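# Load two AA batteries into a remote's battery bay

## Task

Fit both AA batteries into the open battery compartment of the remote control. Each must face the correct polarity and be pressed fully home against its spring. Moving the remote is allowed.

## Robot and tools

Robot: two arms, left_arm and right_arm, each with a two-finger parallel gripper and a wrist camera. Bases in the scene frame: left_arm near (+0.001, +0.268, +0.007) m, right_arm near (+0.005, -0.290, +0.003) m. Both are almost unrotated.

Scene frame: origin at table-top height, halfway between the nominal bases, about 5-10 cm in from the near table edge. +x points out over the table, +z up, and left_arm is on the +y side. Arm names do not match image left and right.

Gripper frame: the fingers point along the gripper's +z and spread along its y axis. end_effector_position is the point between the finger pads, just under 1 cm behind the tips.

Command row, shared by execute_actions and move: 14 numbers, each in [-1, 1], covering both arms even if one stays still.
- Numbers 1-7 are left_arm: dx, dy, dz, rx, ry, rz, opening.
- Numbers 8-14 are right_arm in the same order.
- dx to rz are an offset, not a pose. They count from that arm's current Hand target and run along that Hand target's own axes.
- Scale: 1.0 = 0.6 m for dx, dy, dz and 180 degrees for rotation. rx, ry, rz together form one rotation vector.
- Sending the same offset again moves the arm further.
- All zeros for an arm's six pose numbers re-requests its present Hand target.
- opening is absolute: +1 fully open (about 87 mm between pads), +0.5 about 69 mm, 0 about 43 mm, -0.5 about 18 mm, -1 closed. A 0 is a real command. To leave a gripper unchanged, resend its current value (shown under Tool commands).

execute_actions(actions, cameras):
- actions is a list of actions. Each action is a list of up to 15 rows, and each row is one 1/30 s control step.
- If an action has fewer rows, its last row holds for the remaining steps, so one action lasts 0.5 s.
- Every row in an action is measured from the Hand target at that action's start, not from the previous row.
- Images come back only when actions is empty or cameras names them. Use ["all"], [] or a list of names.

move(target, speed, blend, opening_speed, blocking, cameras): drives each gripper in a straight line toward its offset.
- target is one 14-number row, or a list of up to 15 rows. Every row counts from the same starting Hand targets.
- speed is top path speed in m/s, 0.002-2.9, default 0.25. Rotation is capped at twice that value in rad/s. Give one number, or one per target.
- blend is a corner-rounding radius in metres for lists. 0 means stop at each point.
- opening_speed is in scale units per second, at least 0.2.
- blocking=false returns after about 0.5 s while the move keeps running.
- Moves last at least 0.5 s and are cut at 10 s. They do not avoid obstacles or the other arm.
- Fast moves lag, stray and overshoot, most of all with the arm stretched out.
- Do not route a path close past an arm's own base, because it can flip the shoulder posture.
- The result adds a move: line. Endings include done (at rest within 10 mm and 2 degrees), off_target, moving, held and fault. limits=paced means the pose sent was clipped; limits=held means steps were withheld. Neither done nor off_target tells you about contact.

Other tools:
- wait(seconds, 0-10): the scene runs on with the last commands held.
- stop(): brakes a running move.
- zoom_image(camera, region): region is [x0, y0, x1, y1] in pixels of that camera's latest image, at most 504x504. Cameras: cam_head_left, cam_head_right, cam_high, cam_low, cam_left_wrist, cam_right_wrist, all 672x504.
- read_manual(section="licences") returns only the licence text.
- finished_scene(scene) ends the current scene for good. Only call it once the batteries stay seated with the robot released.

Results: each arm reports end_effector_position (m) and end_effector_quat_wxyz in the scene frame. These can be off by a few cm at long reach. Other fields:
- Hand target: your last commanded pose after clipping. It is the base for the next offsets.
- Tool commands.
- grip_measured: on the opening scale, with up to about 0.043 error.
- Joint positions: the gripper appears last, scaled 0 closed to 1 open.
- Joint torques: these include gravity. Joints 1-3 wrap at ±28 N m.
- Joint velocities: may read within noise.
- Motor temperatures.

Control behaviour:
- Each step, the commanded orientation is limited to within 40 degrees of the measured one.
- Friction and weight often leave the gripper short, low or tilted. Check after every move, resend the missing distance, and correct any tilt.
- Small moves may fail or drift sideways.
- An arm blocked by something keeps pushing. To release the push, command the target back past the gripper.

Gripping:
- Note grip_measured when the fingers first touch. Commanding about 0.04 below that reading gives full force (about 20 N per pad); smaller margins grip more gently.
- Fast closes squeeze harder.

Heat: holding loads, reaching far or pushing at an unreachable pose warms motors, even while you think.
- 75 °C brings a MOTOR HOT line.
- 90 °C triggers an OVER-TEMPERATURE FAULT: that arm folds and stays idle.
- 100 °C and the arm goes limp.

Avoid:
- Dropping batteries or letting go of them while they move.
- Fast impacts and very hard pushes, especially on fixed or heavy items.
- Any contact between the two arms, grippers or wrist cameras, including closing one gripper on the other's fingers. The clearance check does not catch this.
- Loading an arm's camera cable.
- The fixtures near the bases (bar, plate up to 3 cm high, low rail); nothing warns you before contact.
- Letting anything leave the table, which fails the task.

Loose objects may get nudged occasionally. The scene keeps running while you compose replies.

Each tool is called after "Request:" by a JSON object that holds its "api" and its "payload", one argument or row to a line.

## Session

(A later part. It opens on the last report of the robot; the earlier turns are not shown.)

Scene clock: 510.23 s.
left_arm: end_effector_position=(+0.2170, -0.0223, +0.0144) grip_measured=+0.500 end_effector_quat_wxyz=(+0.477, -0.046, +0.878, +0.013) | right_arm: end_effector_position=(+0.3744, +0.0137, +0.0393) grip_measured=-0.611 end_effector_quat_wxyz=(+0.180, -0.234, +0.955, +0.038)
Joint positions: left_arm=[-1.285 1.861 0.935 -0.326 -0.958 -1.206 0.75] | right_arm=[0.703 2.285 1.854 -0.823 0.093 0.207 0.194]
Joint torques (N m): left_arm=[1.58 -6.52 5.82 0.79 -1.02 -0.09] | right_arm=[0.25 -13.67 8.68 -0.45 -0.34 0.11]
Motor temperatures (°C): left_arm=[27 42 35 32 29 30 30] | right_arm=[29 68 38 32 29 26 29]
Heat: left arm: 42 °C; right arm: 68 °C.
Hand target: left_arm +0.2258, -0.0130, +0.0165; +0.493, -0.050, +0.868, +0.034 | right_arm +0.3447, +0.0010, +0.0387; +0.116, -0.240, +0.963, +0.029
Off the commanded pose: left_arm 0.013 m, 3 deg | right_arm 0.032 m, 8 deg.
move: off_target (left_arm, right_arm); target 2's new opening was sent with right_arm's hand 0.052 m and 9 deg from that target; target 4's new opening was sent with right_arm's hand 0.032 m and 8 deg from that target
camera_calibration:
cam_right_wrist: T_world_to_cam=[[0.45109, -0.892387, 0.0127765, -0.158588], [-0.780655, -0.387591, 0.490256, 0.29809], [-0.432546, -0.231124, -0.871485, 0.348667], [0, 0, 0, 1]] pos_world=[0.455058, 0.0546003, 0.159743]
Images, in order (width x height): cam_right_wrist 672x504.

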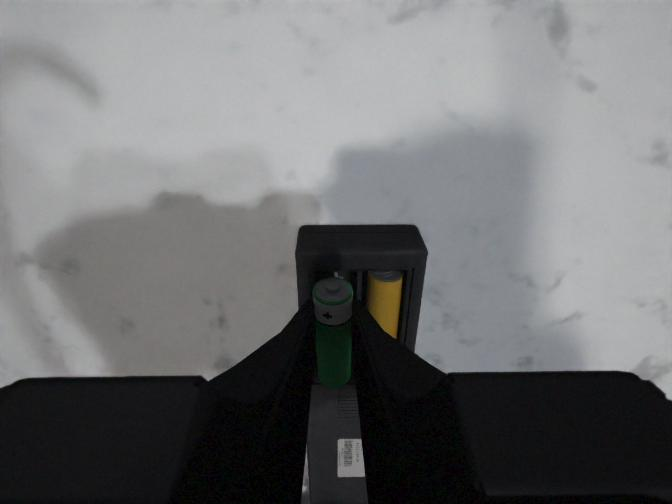

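Request:
{"api": "move", "payload": {
  "target": [
    [0,0,0,0,0,0,0.5,-0.05,0,-0.006,0,-0.067,0,-1],
    [0,0,0,0,0,0,0.5,-0.07,0,0.004,0,-0.08,0,-1]
  ],
  "speed": 0.05,
  "cameras": ["cam_right_wrist","cam_low"]
}}

Request:
{"api": "zoom_image", "payload": {
  "camera": "cam_right_wrist",
  "region": [220, 200, 450, 420]
}}

Request:
{"api": "zoom_image", "payload": {
  "camera": "cam_low",
  "region": [420, 230, 540, 320]
}}

Scene clock: 516.00 s.
left_arm: end_effector_position=(+0.2194, -0.0186, +0.0157) grip_measured=+0.500 end_effector_quat_wxyz=(+0.482, -0.047, +0.875, +0.020) | right_arm: end_effector_position=(+0.3837, +0.0210, +0.0423) grip_measured=-0.611 end_effector_quat_wxyz=(+0.230, -0.231, +0.944, +0.062)
Joint positions: left_arm=[-1.281 1.861 0.935 -0.335 -0.974 -1.206 0.75] | right_arm=[0.703 2.223 1.735 -0.654 0.095 0.202 0.194]
Joint torques (N m): left_arm=[1.28 -6.46 5.81 0.87 -0.85 -0.1] | right_arm=[0.35 -14.97 5.67 1.08 0.12 -0.01]
Motor temperatures (°C): left_arm=[27 42 35 32 29 30 30] | right_arm=[29 70 39 32 29 26 29]
Heat: left arm: 42 °C; right arm: 70 °C.
Hand target: left_arm +0.2258, -0.0129, +0.0165; +0.493, -0.050, +0.868, +0.034 | right_arm +0.3812, +0.0204, +0.0461; +0.235, -0.235, +0.941, +0.059
Off the commanded pose: left_arm 0.009 m, 2 deg | right_arm 0.005 m, 1 deg.
move: done
camera_calibration:
cam_right_wrist: T_world_to_cam=[[0.45448, -0.890703, -0.00984442, -0.156692], [-0.817779, -0.421601, 0.391777, 0.325863], [-0.353108, -0.170004, -0.920007, 0.327183], [0, 0, 0, 1]] pos_world=[0.453229, 0.0534407, 0.171802]
Images, in order (width x height): cam_low 672x504, cam_right_wrist 672x504.

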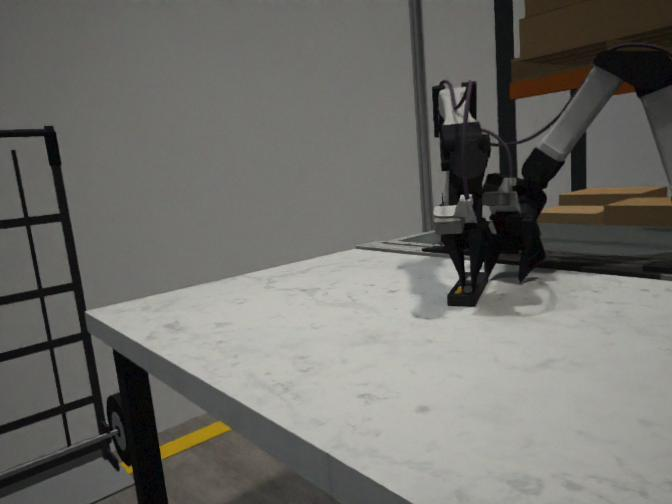

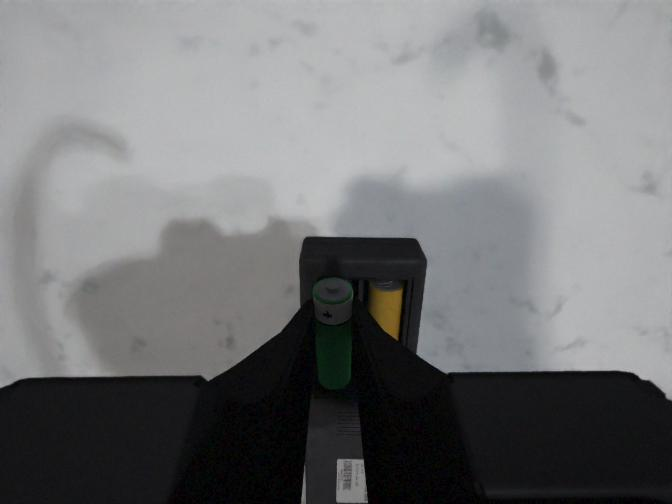

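Scaled by 2.191 from the camera's 672x504 image, which has a finer 960x720 frame.

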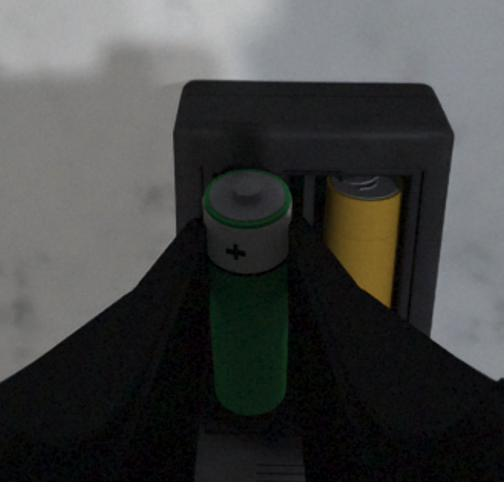

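Scaled by 4.200 from the camera's 672x504 image, which has a finer 960x720 frame.

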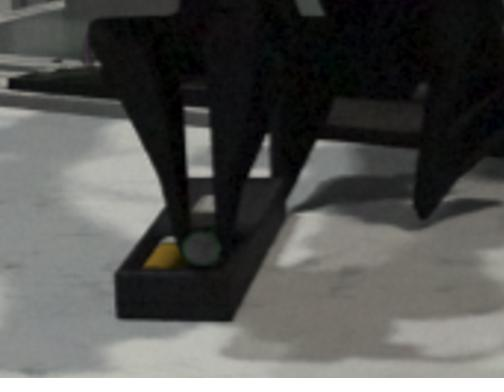

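Request:
{"api": "move", "payload": {
  "target": [
    [0,0,0,0,0,0,0.5,0,0,0,0,0,0,-0.45],
    [0,0,0,0,0,0,0.5,0.005,0,-0.02,0,0.09,0,-0.45]
  ],
  "speed": 0.06,
  "opening_speed": 1,
  "cameras": ["cam_right_wrist","cam_low"]
}}

Request:
{"api": "zoom_image", "payload": {
  "camera": "cam_right_wrist",
  "region": [220, 200, 450, 420]
}}

Request:
{"api": "zoom_image", "payload": {
  "camera": "cam_low",
  "region": [420, 230, 540, 320]
}}

Scene clock: 520.83 s.
left_arm: end_effector_position=(+0.2214, -0.0172, +0.0169) grip_measured=+0.500 end_effector_quat_wxyz=(+0.486, -0.049, +0.872, +0.022) | right_arm: end_effector_position=(+0.3683, +0.0120, +0.0518) grip_measured=-0.450 end_effector_quat_wxyz=(+0.095, -0.242, +0.966, +0.013)
Joint positions: left_arm=[-1.278 1.861 0.935 -0.335 -0.984 -1.206 0.75] | right_arm=[0.698 2.476 2.252 -1.207 0.062 0.202 0.275]
Joint torques (N m): left_arm=[0.99 -6.45 5.81 0.87 -0.76 -0.1] | right_arm=[-0.61 -13.48 10.43 0.52 -0.18 -0.01]
Motor temperatures (°C): left_arm=[27 42 35 32 29 30 30] | right_arm=[29 70 39 32 29 26 29]
Heat: left arm: 42 °C; right arm: 70 °C.
Hand target: left_arm +0.2258, -0.0130, +0.0166; +0.493, -0.050, +0.868, +0.034 | right_arm +0.3738, +0.0166, +0.0554; +0.100, -0.241, +0.965, +0.025
Off the commanded pose: left_arm 0.006 m, 2 deg | right_arm 0.008 m, 1 deg.
move: done
camera_calibration:
cam_right_wrist: T_world_to_cam=[[0.461358, -0.886889, 0.0239992, -0.162077], [-0.690848, -0.342142, 0.636921, 0.245326], [-0.556667, -0.310428, -0.770555, 0.398013], [0, 0, 0, 1]] pos_world=[0.465819, 0.063746, 0.154327]
Images, in order (width x height): cam_low 672x504, cam_right_wrist 672x504.

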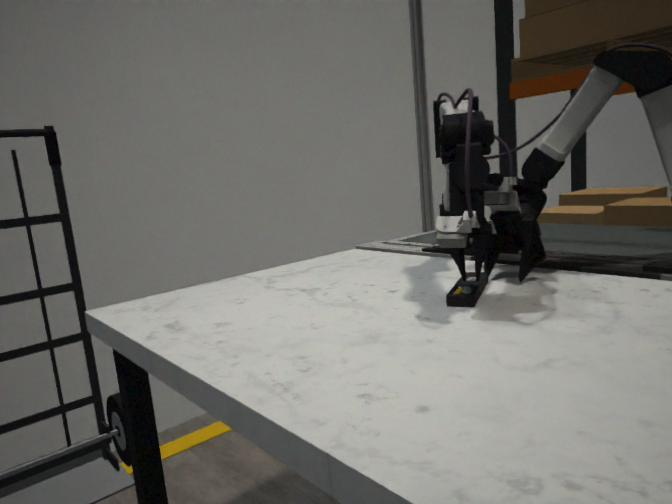

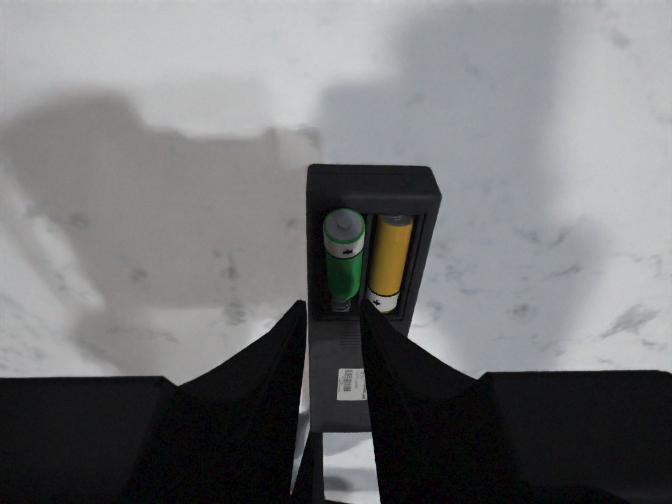

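Scaled by 2.191 from the camera's 672x504 image, which has a finer 960x720 frame.

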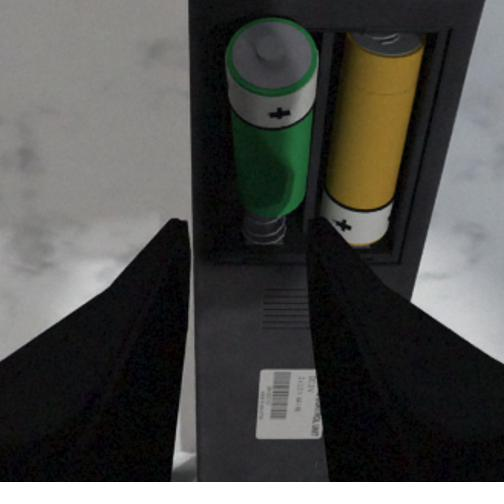

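Scaled by 4.200 from the camera's 672x504 image, which has a finer 960x720 frame.

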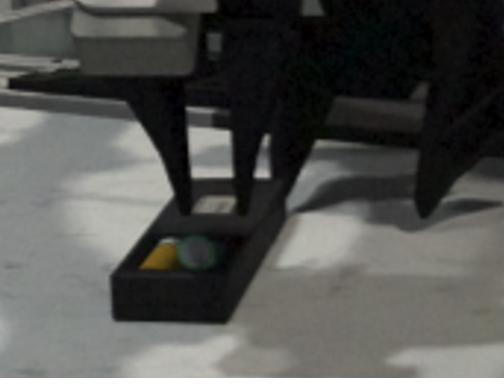

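Request:
{"api": "move", "payload": {
  "target": [
    [0,0,0,0,0,0,0.5,-0.035,-0.006,0.007,0,-0.02,0,-0.45],
    [0,0,0,0,0,0,0.5,-0.031,-0.006,0.028,0,-0.02,0,-0.45]
  ],
  "speed": 0.08,
  "cameras": ["cam_right_wrist"]
}}

Request:
{"api": "zoom_image", "payload": {
  "camera": "cam_right_wrist",
  "region": [220, 200, 450, 420]
}}

Scene clock: 526.87 s.
left_arm: end_effector_position=(+0.2214, -0.0172, +0.0169) grip_measured=+0.500 end_effector_quat_wxyz=(+0.486, -0.049, +0.872, +0.022) | right_arm: end_effector_position=(+0.3937, +0.0255, +0.0527) grip_measured=-0.450 end_effector_quat_wxyz=(+0.137, -0.239, +0.961, +0.032)
Joint positions: left_arm=[-1.278 1.861 0.935 -0.335 -0.984 -1.206 0.75] | right_arm=[0.687 2.507 2.305 -1.136 0.062 0.191 0.275]
Joint torques (N m): left_arm=[0.99 -6.45 5.81 0.87 -0.75 -0.1] | right_arm=[-0.62 -14.08 5.42 0.89 -0.06 -0.02]
Motor temperatures (°C): left_arm=[27 42 35 32 29 30 30] | right_arm=[29 71 40 32 29 26 28]
Heat: left arm: 42 °C; right arm: 71 °C.
Hand target: left_arm +0.2258, -0.0130, +0.0166; +0.493, -0.050, +0.868, +0.034 | right_arm +0.3946, +0.0235, +0.0428; +0.130, -0.240, +0.961, +0.033
Off the commanded pose: left_arm 0.006 m, 2 deg | right_arm 0.010 m, 1 deg.
move: done
camera_calibration:
cam_right_wrist: T_world_to_cam=[[0.45947, -0.888171, 0.00620981, -0.160064], [-0.73465, -0.376102, 0.564656, 0.28887], [-0.499176, -0.264005, -0.825303, 0.396046], [0, 0, 0, 1]] pos_world=[0.48346, 0.0710381, 0.16474]
Images, in order (width x height): cam_right_wrist 672x504.

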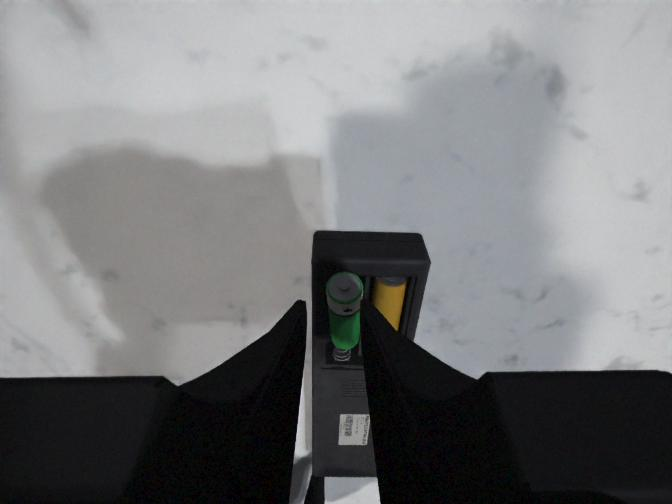

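Scaled by 2.191 from the camera's 672x504 image, which has a finer 960x720 frame.

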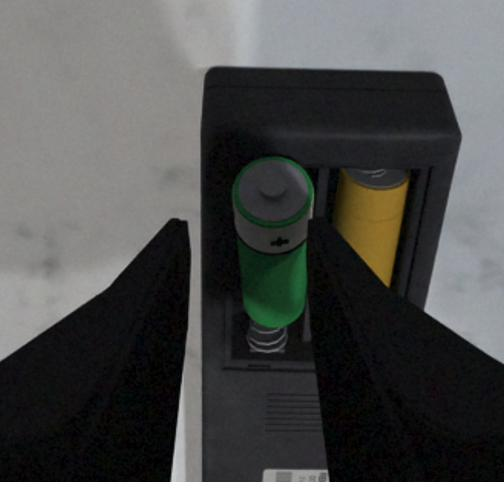

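Request:
{"api": "move", "payload": {
  "target": [
    [0,0,0,0,0,0,0.5,0.003,-0.008,0,0,0,0,-0.45],
    [0,0,0,0,0,0,0.5,0.009,-0.008,0.012,0,0,0,-0.45]
  ],
  "speed": 0.06,
  "cameras": ["cam_right_wrist","cam_low"]
}}

Request:
{"api": "zoom_image", "payload": {
  "camera": "cam_right_wrist",
  "region": [220, 200, 450, 420]
}}

Request:
{"api": "zoom_image", "payload": {
  "camera": "cam_low",
  "region": [420, 230, 540, 320]
}}

Scene clock: 529.17 s.
left_arm: end_effector_position=(+0.2214, -0.0172, +0.0169) grip_measured=+0.500 end_effector_quat_wxyz=(+0.486, -0.049, +0.872, +0.023) | right_arm: end_effector_position=(+0.3932, +0.0193, +0.0376) grip_measured=-0.450 end_effector_quat_wxyz=(+0.130, -0.239, +0.962, +0.029)
Joint positions: left_arm=[-1.278 1.861 0.935 -0.335 -0.984 -1.206 0.75] | right_arm=[0.678 2.5 2.235 -1.088 0.06 0.183 0.275]
Joint torques (N m): left_arm=[0.99 -6.45 5.82 0.87 -0.75 -0.1] | right_arm=[-0.53 -15.68 4.51 0.92 -0.11 -0.02]
Motor temperatures (°C): left_arm=[27 42 35 32 29 30 30] | right_arm=[29 71 40 32 29 26 28]
Heat: left arm: 42 °C; right arm: 71 °C.
Hand target: left_arm +0.2258, -0.0130, +0.0165; +0.493, -0.050, +0.868, +0.034 | right_arm +0.3940, +0.0178, +0.0344; +0.131, -0.240, +0.961, +0.033
Off the commanded pose: left_arm 0.006 m, 2 deg | right_arm 0.004 m, 1 deg.
move: done
camera_calibration:
cam_right_wrist: T_world_to_cam=[[0.459237, -0.888255, 0.0102131, -0.165319], [-0.727874, -0.369678, 0.577526, 0.291357], [-0.509215, -0.272655, -0.816308, 0.385518], [0, 0, 0, 1]] pos_world=[0.484304, 0.0659766, 0.148124]
Images, in order (width x height): cam_low 672x504, cam_right_wrist 672x504.

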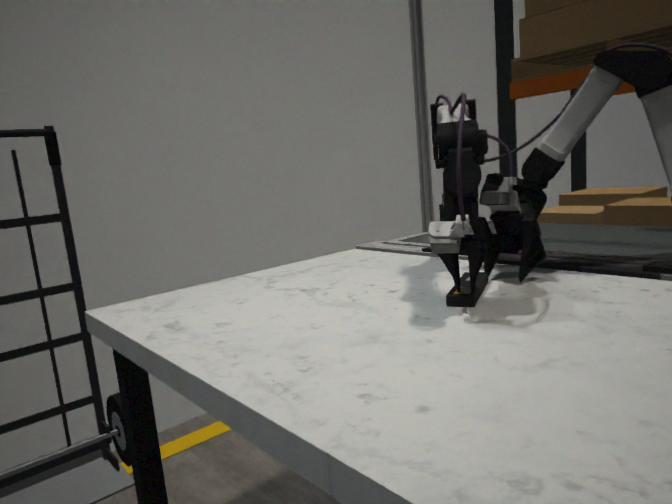

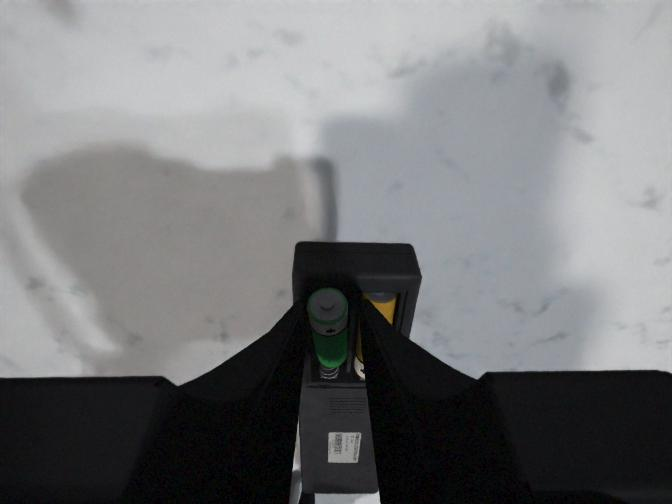

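Scaled by 2.191 from the camera's 672x504 image, which has a finer 960x720 frame.

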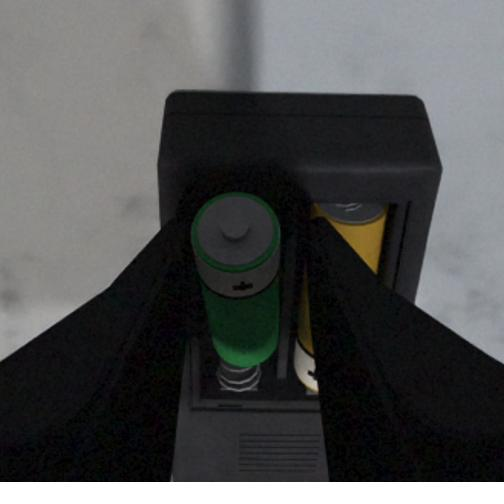

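Scaled by 4.200 from the camera's 672x504 image, which has a finer 960x720 frame.

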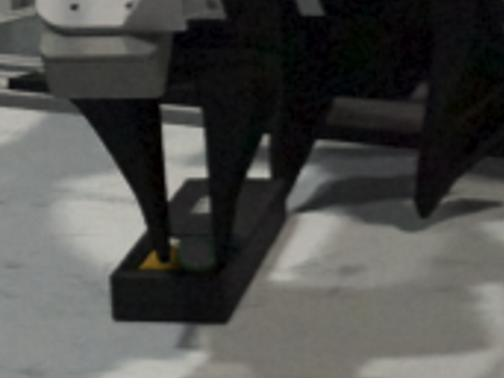

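Request:
{"api": "move", "payload": {
  "target": [
    [0,0,0,0,0,0,0.5,0,0.004,0,0,0,0,-0.45],
    [0,0,0,0,0,0,0.5,0,0.004,0,0,0,0,-0.9],
    [0,0,0,0,0,0,0.5,0.076,0.004,-0.005,0,0,0,-0.9]
  ],
  "speed": 0.06,
  "opening_speed": 1.5,
  "cameras": ["cam_right_wrist","cam_low"]
}}

Request:
{"api": "zoom_image", "payload": {
  "camera": "cam_right_wrist",
  "region": [220, 200, 450, 420]
}}

Request:
{"api": "zoom_image", "payload": {
  "camera": "cam_low",
  "region": [420, 230, 540, 320]
}}

Scene clock: 532.63 s.
left_arm: end_effector_position=(+0.2209, -0.0175, +0.0164) grip_measured=+0.500 end_effector_quat_wxyz=(+0.484, -0.049, +0.873, +0.022) | right_arm: end_effector_position=(+0.3853, +0.0174, +0.0389) grip_measured=-0.608 end_effector_quat_wxyz=(+0.188, -0.233, +0.952, +0.060)
Joint positions: left_arm=[-1.278 1.861 0.935 -0.335 -0.98 -1.206 0.75] | right_arm=[0.682 2.297 1.864 -0.787 0.054 0.192 0.196]
Joint torques (N m): left_arm=[0.99 -6.45 5.81 0.87 -0.8 -0.1] | right_arm=[0.76 -14.09 3.63 -0.04 0.03 0.14]
Motor temperatures (°C): left_arm=[27 42 35 32 29 30 30] | right_arm=[29 72 40 32 29 26 28]
Heat: left arm: 42 °C; right arm: 72 °C.
Hand target: left_arm +0.2258, -0.0130, +0.0165; +0.493, -0.050, +0.868, +0.034 | right_arm +0.3534, -0.0011, +0.0251; +0.131, -0.240, +0.961, +0.033
Off the commanded pose: left_arm 0.007 m, 2 deg | right_arm 0.039 m, 7 deg.
move: off_target (right_arm)
camera_calibration:
cam_right_wrist: T_world_to_cam=[[0.457349, -0.888922, -0.0254854, -0.161242], [-0.780889, -0.415148, 0.46676, 0.309802], [-0.425493, -0.193571, -0.884017, 0.351058], [0, 0, 0, 1]] pos_world=[0.465037, 0.0532364, 0.161629]
Images, in order (width x height): cam_low 672x504, cam_right_wrist 672x504.

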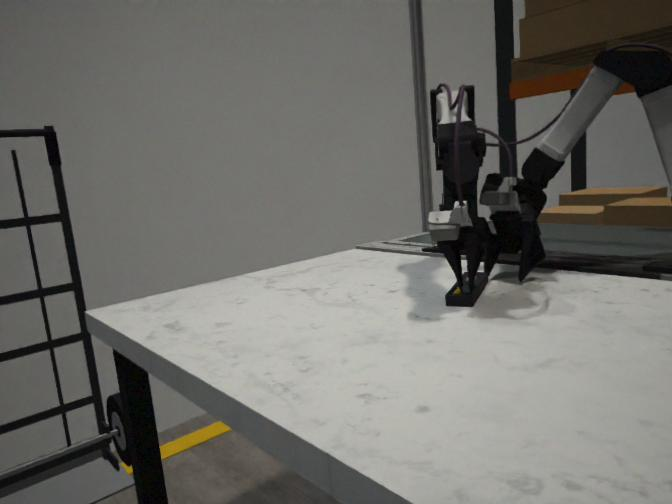

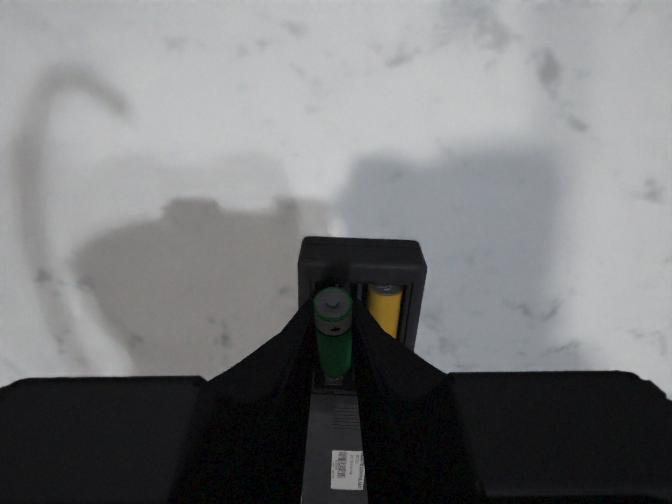

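Scaled by 2.191 from the camera's 672x504 image, which has a finer 960x720 frame.

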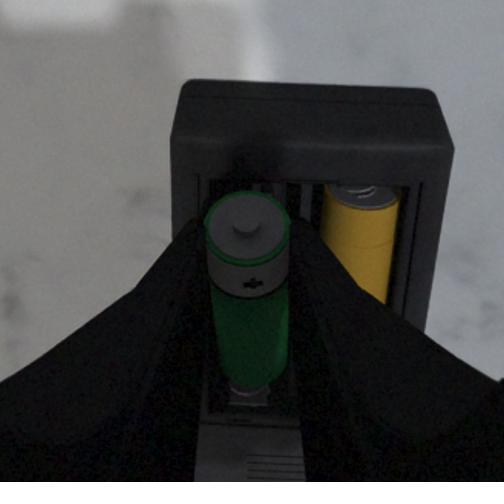

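Scaled by 4.200 from the camera's 672x504 image, which has a finer 960x720 frame.

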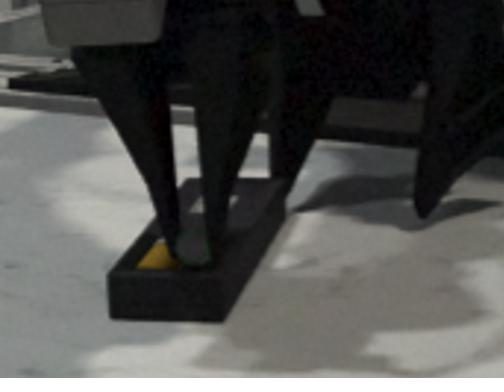

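Request:
{"api": "move", "payload": {
  "target": [
    [0,0,0,0,0,0,0.5,0.02,0,0.035,0,0.03,0,-0.9],
    [0,0,0,0,0,0,0.5,0.03,0,0.05,0,0.04,0,-0.9]
  ],
  "speed": 0.06,
  "cameras": ["cam_right_wrist","cam_low"]
}}

Request:
{"api": "zoom_image", "payload": {
  "camera": "cam_right_wrist",
  "region": [220, 200, 450, 420]
}}

Request:
{"api": "zoom_image", "payload": {
  "camera": "cam_low",
  "region": [420, 230, 540, 320]
}}

Scene clock: 535.57 s.
left_arm: end_effector_position=(+0.2209, -0.0175, +0.0164) grip_measured=+0.500 end_effector_quat_wxyz=(+0.484, -0.049, +0.873, +0.022) | right_arm: end_effector_position=(+0.3853, +0.0174, +0.0369) grip_measured=-0.608 end_effector_quat_wxyz=(+0.173, -0.234, +0.955, +0.053)
Joint positions: left_arm=[-1.278 1.861 0.935 -0.335 -0.98 -1.206 0.75] | right_arm=[0.682 2.335 1.928 -0.847 0.054 0.192 0.196]
Joint torques (N m): left_arm=[0.98 -6.45 5.82 0.88 -0.8 -0.09] | right_arm=[0.29 -7.34 4.82 -0.31 -0.22 0.12]
Motor temperatures (°C): left_arm=[27 42 35 32 29 30 30] | right_arm=[29 71 40 32 29 26 28]
Heat: left arm: 42 °C; right arm: 71 °C.
Hand target: left_arm +0.2258, -0.0130, +0.0165; +0.493, -0.050, +0.868, +0.034 | right_arm +0.3451, -0.0055, -0.0086; +0.070, -0.242, +0.968, +0.018
Off the commanded pose: left_arm 0.007 m, 2 deg | right_arm 0.065 m, 13 deg.
move: off_target (right_arm)
camera_calibration:
cam_right_wrist: T_world_to_cam=[[0.456553, -0.889505, -0.0184401, -0.161238], [-0.767789, -0.404383, 0.496965, 0.304253], [-0.44951, -0.212733, -0.867574, 0.358219], [0, 0, 0, 1]] pos_world=[0.468239, 0.0558179, 0.156605]
Images, in order (width x height): cam_low 672x504, cam_right_wrist 672x504.

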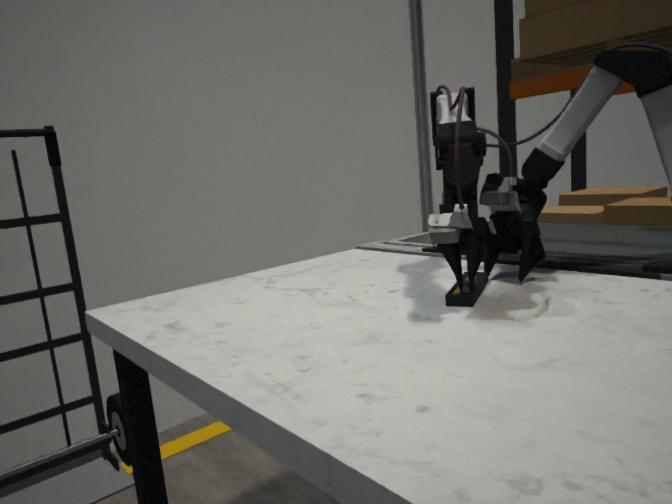

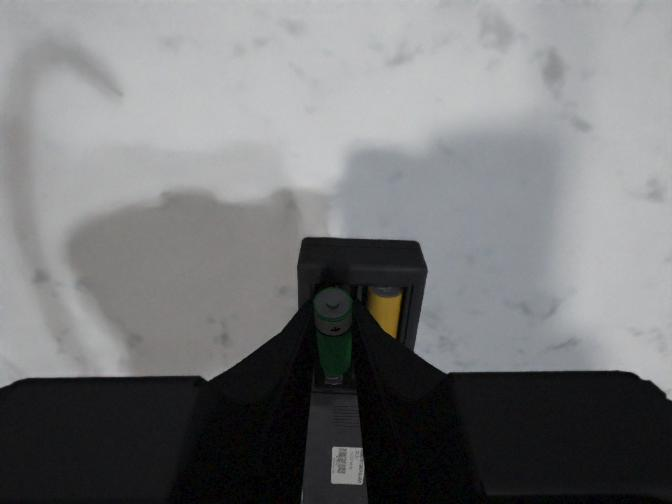

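Scaled by 2.191 from the camera's 672x504 image, which has a finer 960x720 frame.

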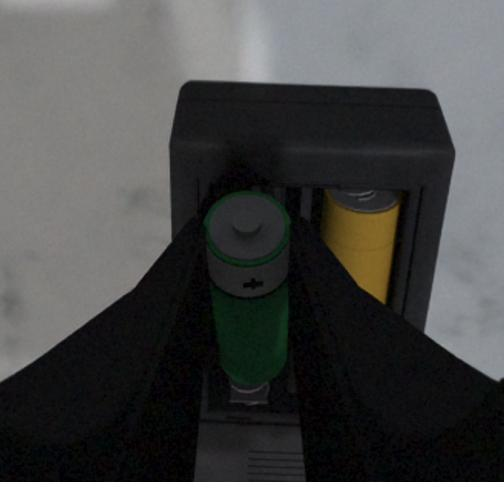

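Scaled by 4.200 from the camera's 672x504 image, which has a finer 960x720 frame.

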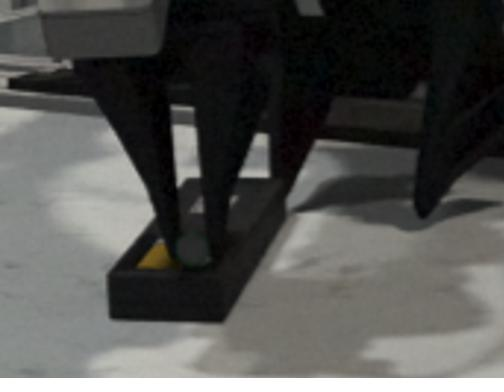

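Request:
{"api": "move", "payload": {
  "target": [0,0,0,0,0,0,0.5,0.05,0,-0.005,0,0.01,0,-0.9],
  "speed": 0.08,
  "cameras": ["cam_right_wrist","cam_low"]
}}

Request:
{"api": "zoom_image", "payload": {
  "camera": "cam_right_wrist",
  "region": [220, 200, 450, 420]
}}

Request:
{"api": "zoom_image", "payload": {
  "camera": "cam_low",
  "region": [420, 230, 540, 320]
}}

Scene clock: 537.67 s.
left_arm: end_effector_position=(+0.2204, -0.0180, +0.0158) grip_measured=+0.500 end_effector_quat_wxyz=(+0.483, -0.048, +0.874, +0.021) | right_arm: end_effector_position=(+0.3832, +0.0162, +0.0365) grip_measured=-0.608 end_effector_quat_wxyz=(+0.187, -0.228, +0.953, +0.061)
Joint positions: left_arm=[-1.278 1.861 0.935 -0.334 -0.975 -1.206 0.75] | right_arm=[0.682 2.289 1.842 -0.774 0.054 0.201 0.196]
Joint torques (N m): left_arm=[0.99 -6.46 5.82 0.87 -0.85 -0.09] | right_arm=[1.03 -9.66 1.25 -0.8 -0.24 0.13]
Motor temperatures (°C): left_arm=[27 42 35 32 29 30 30] | right_arm=[29 71 39 32 29 26 28]
Heat: left arm: 42 °C; right arm: 71 °C.
Hand target: left_arm +0.2258, -0.0130, +0.0165; +0.492, -0.050, +0.868, +0.034 | right_arm +0.3185, -0.0197, -0.0100; +0.055, -0.242, +0.969, +0.014
Off the commanded pose: left_arm 0.007 m, 2 deg | right_arm 0.087 m, 16 deg.
move: off_target (right_arm)
camera_calibration:
cam_right_wrist: T_world_to_cam=[[0.449461, -0.892835, -0.0288176, -0.158212], [-0.783039, -0.409304, 0.468316, 0.309382], [-0.429924, -0.187924, -0.883091, 0.349309], [0, 0, 0, 1]] pos_world=[0.463544, 0.0510176, 0.159024]
Images, in order (width x height): cam_low 672x504, cam_right_wrist 672x504.

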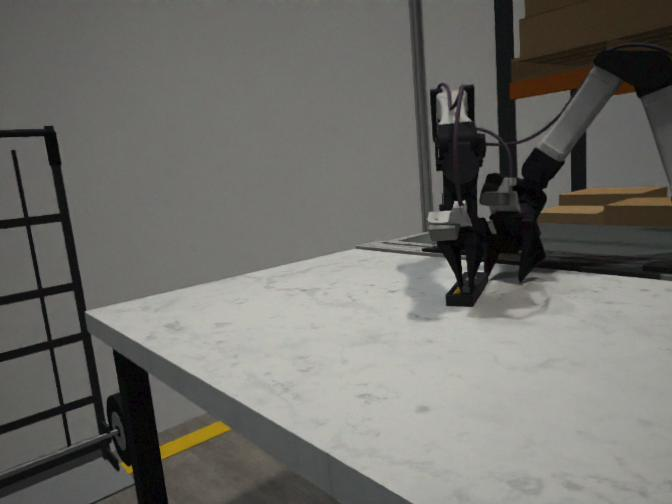

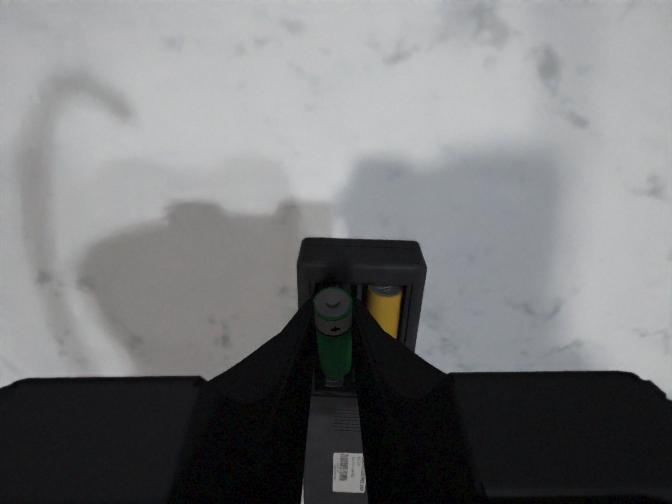

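Scaled by 2.191 from the camera's 672x504 image, which has a finer 960x720 frame.

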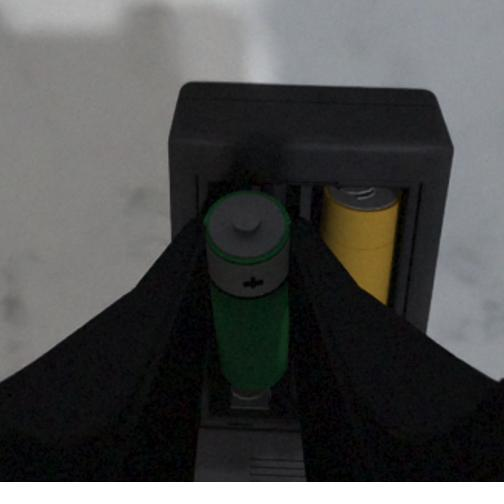

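Scaled by 4.200 from the camera's 672x504 image, which has a finer 960x720 frame.

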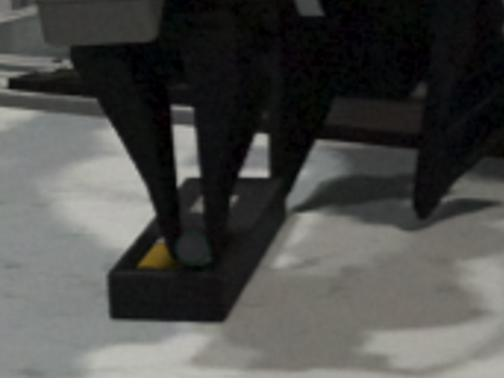

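Request:
{"api": "move", "payload": {
  "target": [
    [0,0,0,0,0,0,0.5,0,0,0,0,0,0,-0.635],
    [0,0,0,0,0,0,0.5,-0.015,0,-0.085,0,-0.04,0,-0.635]
  ],
  "speed": 0.08,
  "opening_speed": 1.5,
  "cameras": ["cam_right_wrist"]
}}

Request:
{"api": "zoom_image", "payload": {
  "camera": "cam_right_wrist",
  "region": [220, 200, 450, 420]
}}

Scene clock: 540.73 s.
left_arm: end_effector_position=(+0.2128, -0.0269, +0.0127) grip_measured=+0.500 end_effector_quat_wxyz=(+0.471, -0.042, +0.881, +0.004) | right_arm: end_effector_position=(+0.3686, +0.0052, +0.0469) grip_measured=-0.608 end_effector_quat_wxyz=(+0.193, -0.229, +0.952, +0.056)
Joint positions: left_arm=[-1.294 1.861 0.935 -0.319 -0.941 -1.206 0.75] | right_arm=[0.689 2.199 1.736 -0.751 0.07 0.204 0.196]
Joint torques (N m): left_arm=[2.33 -6.57 5.83 0.73 -1.2 -0.1] | right_arm=[1.32 -15.73 3.86 -0.58 -0.12 0.15]
Motor temperatures (°C): left_arm=[27 42 35 32 29 30 30] | right_arm=[29 70 39 32 29 26 29]
Heat: left arm: 42 °C; right arm: 70 °C.
Hand target: left_arm +0.2258, -0.0129, +0.0166; +0.493, -0.050, +0.868, +0.034 | right_arm +0.3213, -0.0181, +0.0417; +0.115, -0.240, +0.963, +0.029
Off the commanded pose: left_arm 0.019 m, 5 deg | right_arm 0.053 m, 10 deg.
move: off_target (left_arm, right_arm)
camera_calibration:
cam_right_wrist: T_world_to_cam=[[0.448646, -0.893549, -0.0169419, -0.161387], [-0.789948, -0.405352, 0.460079, 0.291479], [-0.41797, -0.193029, -0.887717, 0.346036], [0, 0, 0, 1]] pos_world=[0.447292, 0.0407398, 0.170344]
Images, in order (width x height): cam_right_wrist 672x504.

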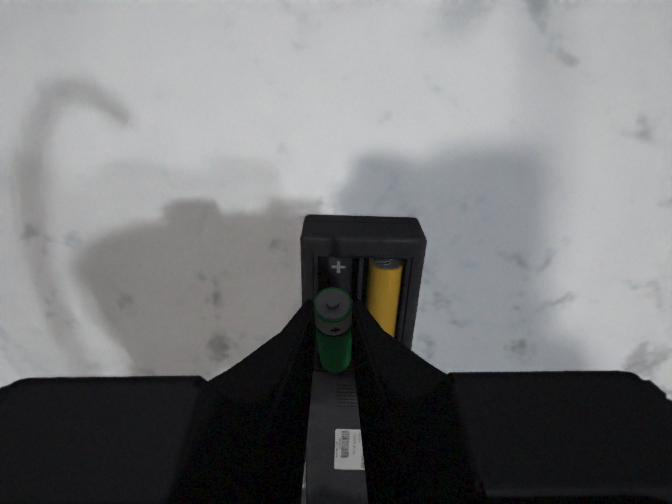

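Scaled by 2.191 from the camera's 672x504 image, which has a finer 960x720 frame.

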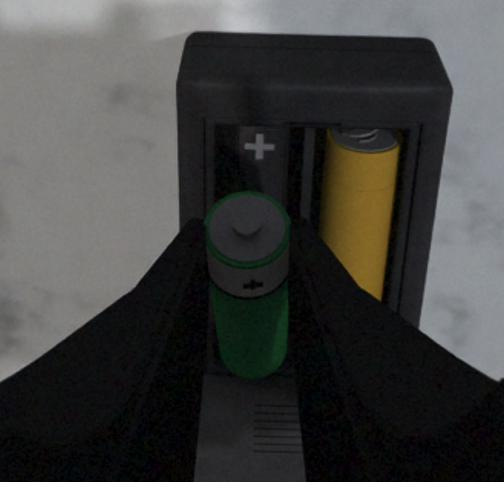

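Request:
{"api": "move", "payload": {
  "target": [
    [0,0,0,0,0,0,0.5,-0.054,0,-0.013,0,-0.03,0,-0.9],
    [0,0,0,0,0,0,0.5,-0.127,0.003,0.006,0,-0.09,0,-0.9],
    [0,0,0,0,0,0,0.5,-0.120,0.003,0.02,0,-0.09,0,-0.9]
  ],
  "speed": 0.08,
  "cameras": ["cam_right_wrist","cam_low"]
}}

Request:
{"api": "zoom_image", "payload": {
  "camera": "cam_right_wrist",
  "region": [220, 200, 450, 420]
}}

Request:
{"api": "zoom_image", "payload": {
  "camera": "cam_low",
  "region": [420, 230, 540, 320]
}}

Scene clock: 546.07 s.
left_arm: end_effector_position=(+0.2202, -0.0177, +0.0162) grip_measured=+0.500 end_effector_quat_wxyz=(+0.484, -0.047, +0.874, +0.022) | right_arm: end_effector_position=(+0.3898, +0.0154, +0.0441) grip_measured=-0.608 end_effector_quat_wxyz=(+0.246, -0.227, +0.940, +0.063)
Joint positions: left_arm=[-1.279 1.861 0.935 -0.336 -0.979 -1.206 0.75] | right_arm=[0.69 2.199 1.693 -0.604 0.101 0.19 0.196]
Joint torques (N m): left_arm=[1.14 -6.45 5.81 0.89 -0.81 -0.1] | right_arm=[0.77 -14.68 5.45 1.19 0.11 0.01]
Motor temperatures (°C): left_arm=[27 42 35 32 30 30 30] | right_arm=[29 69 39 32 29 26 29]
Heat: left arm: 42 °C; right arm: 69 °C.
Hand target: left_arm +0.2258, -0.0130, +0.0165; +0.492, -0.050, +0.868, +0.034 | right_arm +0.3847, +0.0176, +0.0471; +0.250, -0.234, +0.937, +0.063
Off the commanded pose: left_arm 0.007 m, 2 deg | right_arm 0.006 m, 1 deg.
move: done
camera_calibration:
cam_right_wrist: T_world_to_cam=[[0.449073, -0.893471, -0.00659688, -0.162438], [-0.831906, -0.420801, 0.361744, 0.334623], [-0.325984, -0.156962, -0.932254, 0.319913], [0, 0, 0, 1]] pos_world=[0.455608, 0.0458904, 0.176121]
Images, in order (width x height): cam_low 672x504, cam_right_wrist 672x504.

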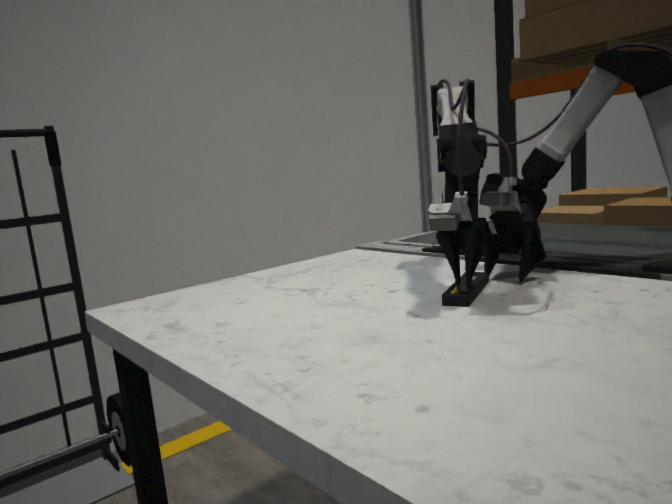

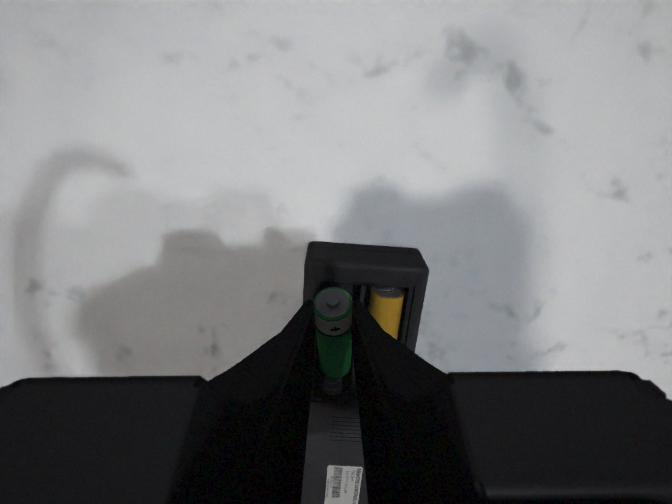

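Scaled by 2.191 from the camera's 672x504 image, which has a finer 960x720 frame.

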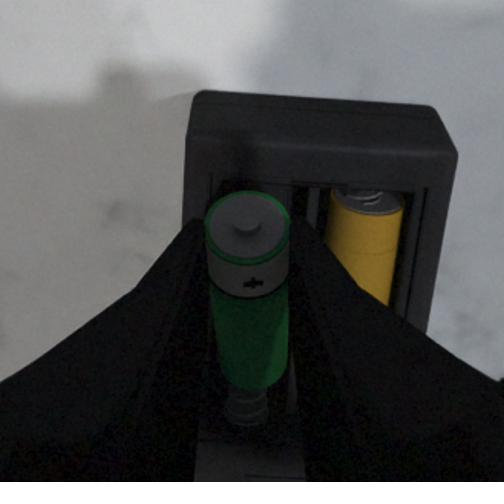

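Scaled by 4.200 from the camera's 672x504 image, which has a finer 960x720 frame.

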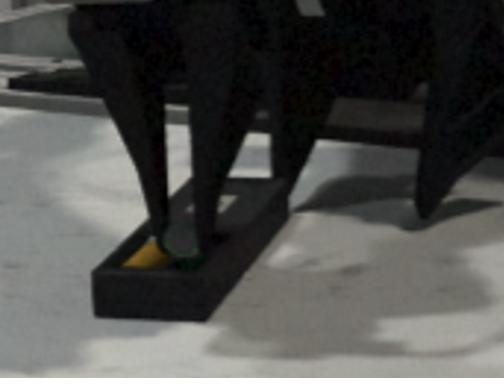

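Request:
{"api": "move", "payload": {
  "target": [
    [0,0,0,0,0,0,0.5,0.06,0,0.005,0,0.04,0,-0.9],
    [0,0,0,0,0,0,0.5,0.09,0,0.035,0,0.16,0,-0.9]
  ],
  "speed": 0.08,
  "cameras": ["cam_right_wrist","cam_low"]
}}

Request:
{"api": "zoom_image", "payload": {
  "camera": "cam_right_wrist",
  "region": [220, 200, 450, 420]
}}

Request:
{"api": "zoom_image", "payload": {
  "camera": "cam_low",
  "region": [420, 230, 540, 320]
}}

Scene clock: 551.33 s.
left_arm: end_effector_position=(+0.2201, -0.0177, +0.0160) grip_measured=+0.500 end_effector_quat_wxyz=(+0.483, -0.047, +0.874, +0.022) | right_arm: end_effector_position=(+0.3871, +0.0130, +0.0361) grip_measured=-0.608 end_effector_quat_wxyz=(+0.101, -0.235, +0.967, +0.016)
Joint positions: left_arm=[-1.279 1.861 0.935 -0.336 -0.978 -1.206 0.75] | right_arm=[0.675 2.546 2.318 -1.188 0.06 0.193 0.196]
Joint torques (N m): left_arm=[1.14 -6.46 5.82 0.88 -0.82 -0.1] | right_arm=[0.16 -9.06 5.67 -0.35 -0.45 0.08]
Motor temperatures (°C): left_arm=[27 42 35 32 30 30 30] | right_arm=[29 69 39 32 29 26 29]
Heat: left arm: 42 °C; right arm: 69 °C.
Hand target: left_arm +0.2258, -0.0129, +0.0165; +0.493, -0.050, +0.868, +0.034 | right_arm +0.3527, +0.0006, +0.0021; +0.009, -0.242, +0.970, +0.003
Off the commanded pose: left_arm 0.007 m, 2 deg | right_arm 0.050 m, 11 deg.
move: off_target (right_arm)
camera_calibration:
cam_right_wrist: T_world_to_cam=[[0.448189, -0.893702, 0.0205727, -0.164039], [-0.702153, -0.337698, 0.62685, 0.273348], [-0.553269, -0.295392, -0.778869, 0.39534], [0, 0, 0, 1]] pos_world=[0.484182, 0.062488, 0.139945]
Images, in order (width x height): cam_low 672x504, cam_right_wrist 672x504.

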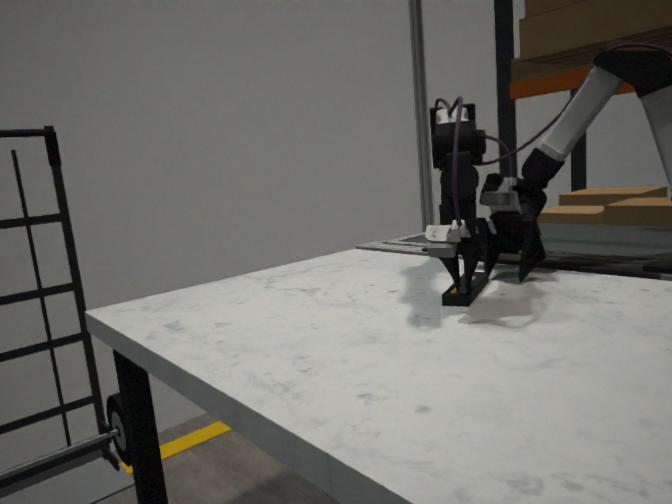

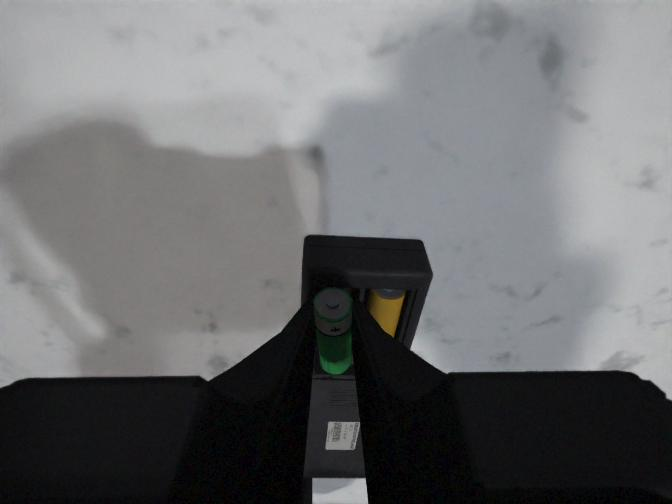

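Scaled by 2.191 from the camera's 672x504 image, which has a finer 960x720 frame.

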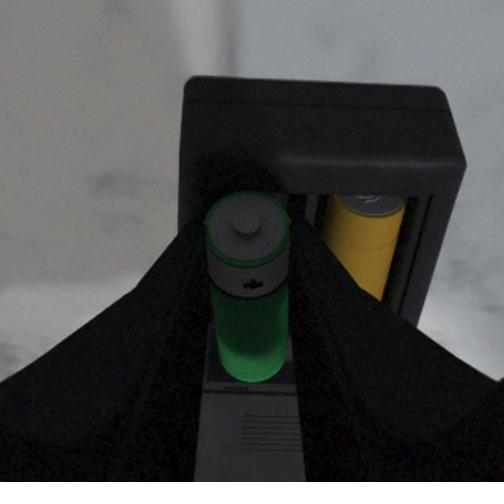

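Scaled by 4.200 from the camera's 672x504 image, which has a finer 960x720 frame.

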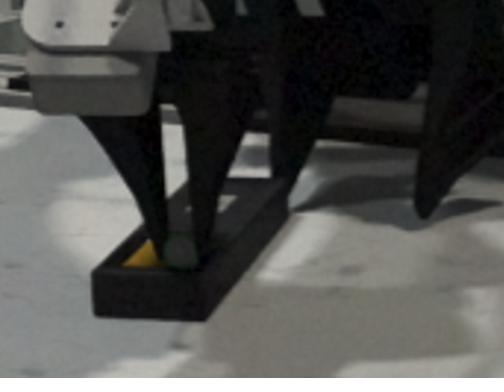

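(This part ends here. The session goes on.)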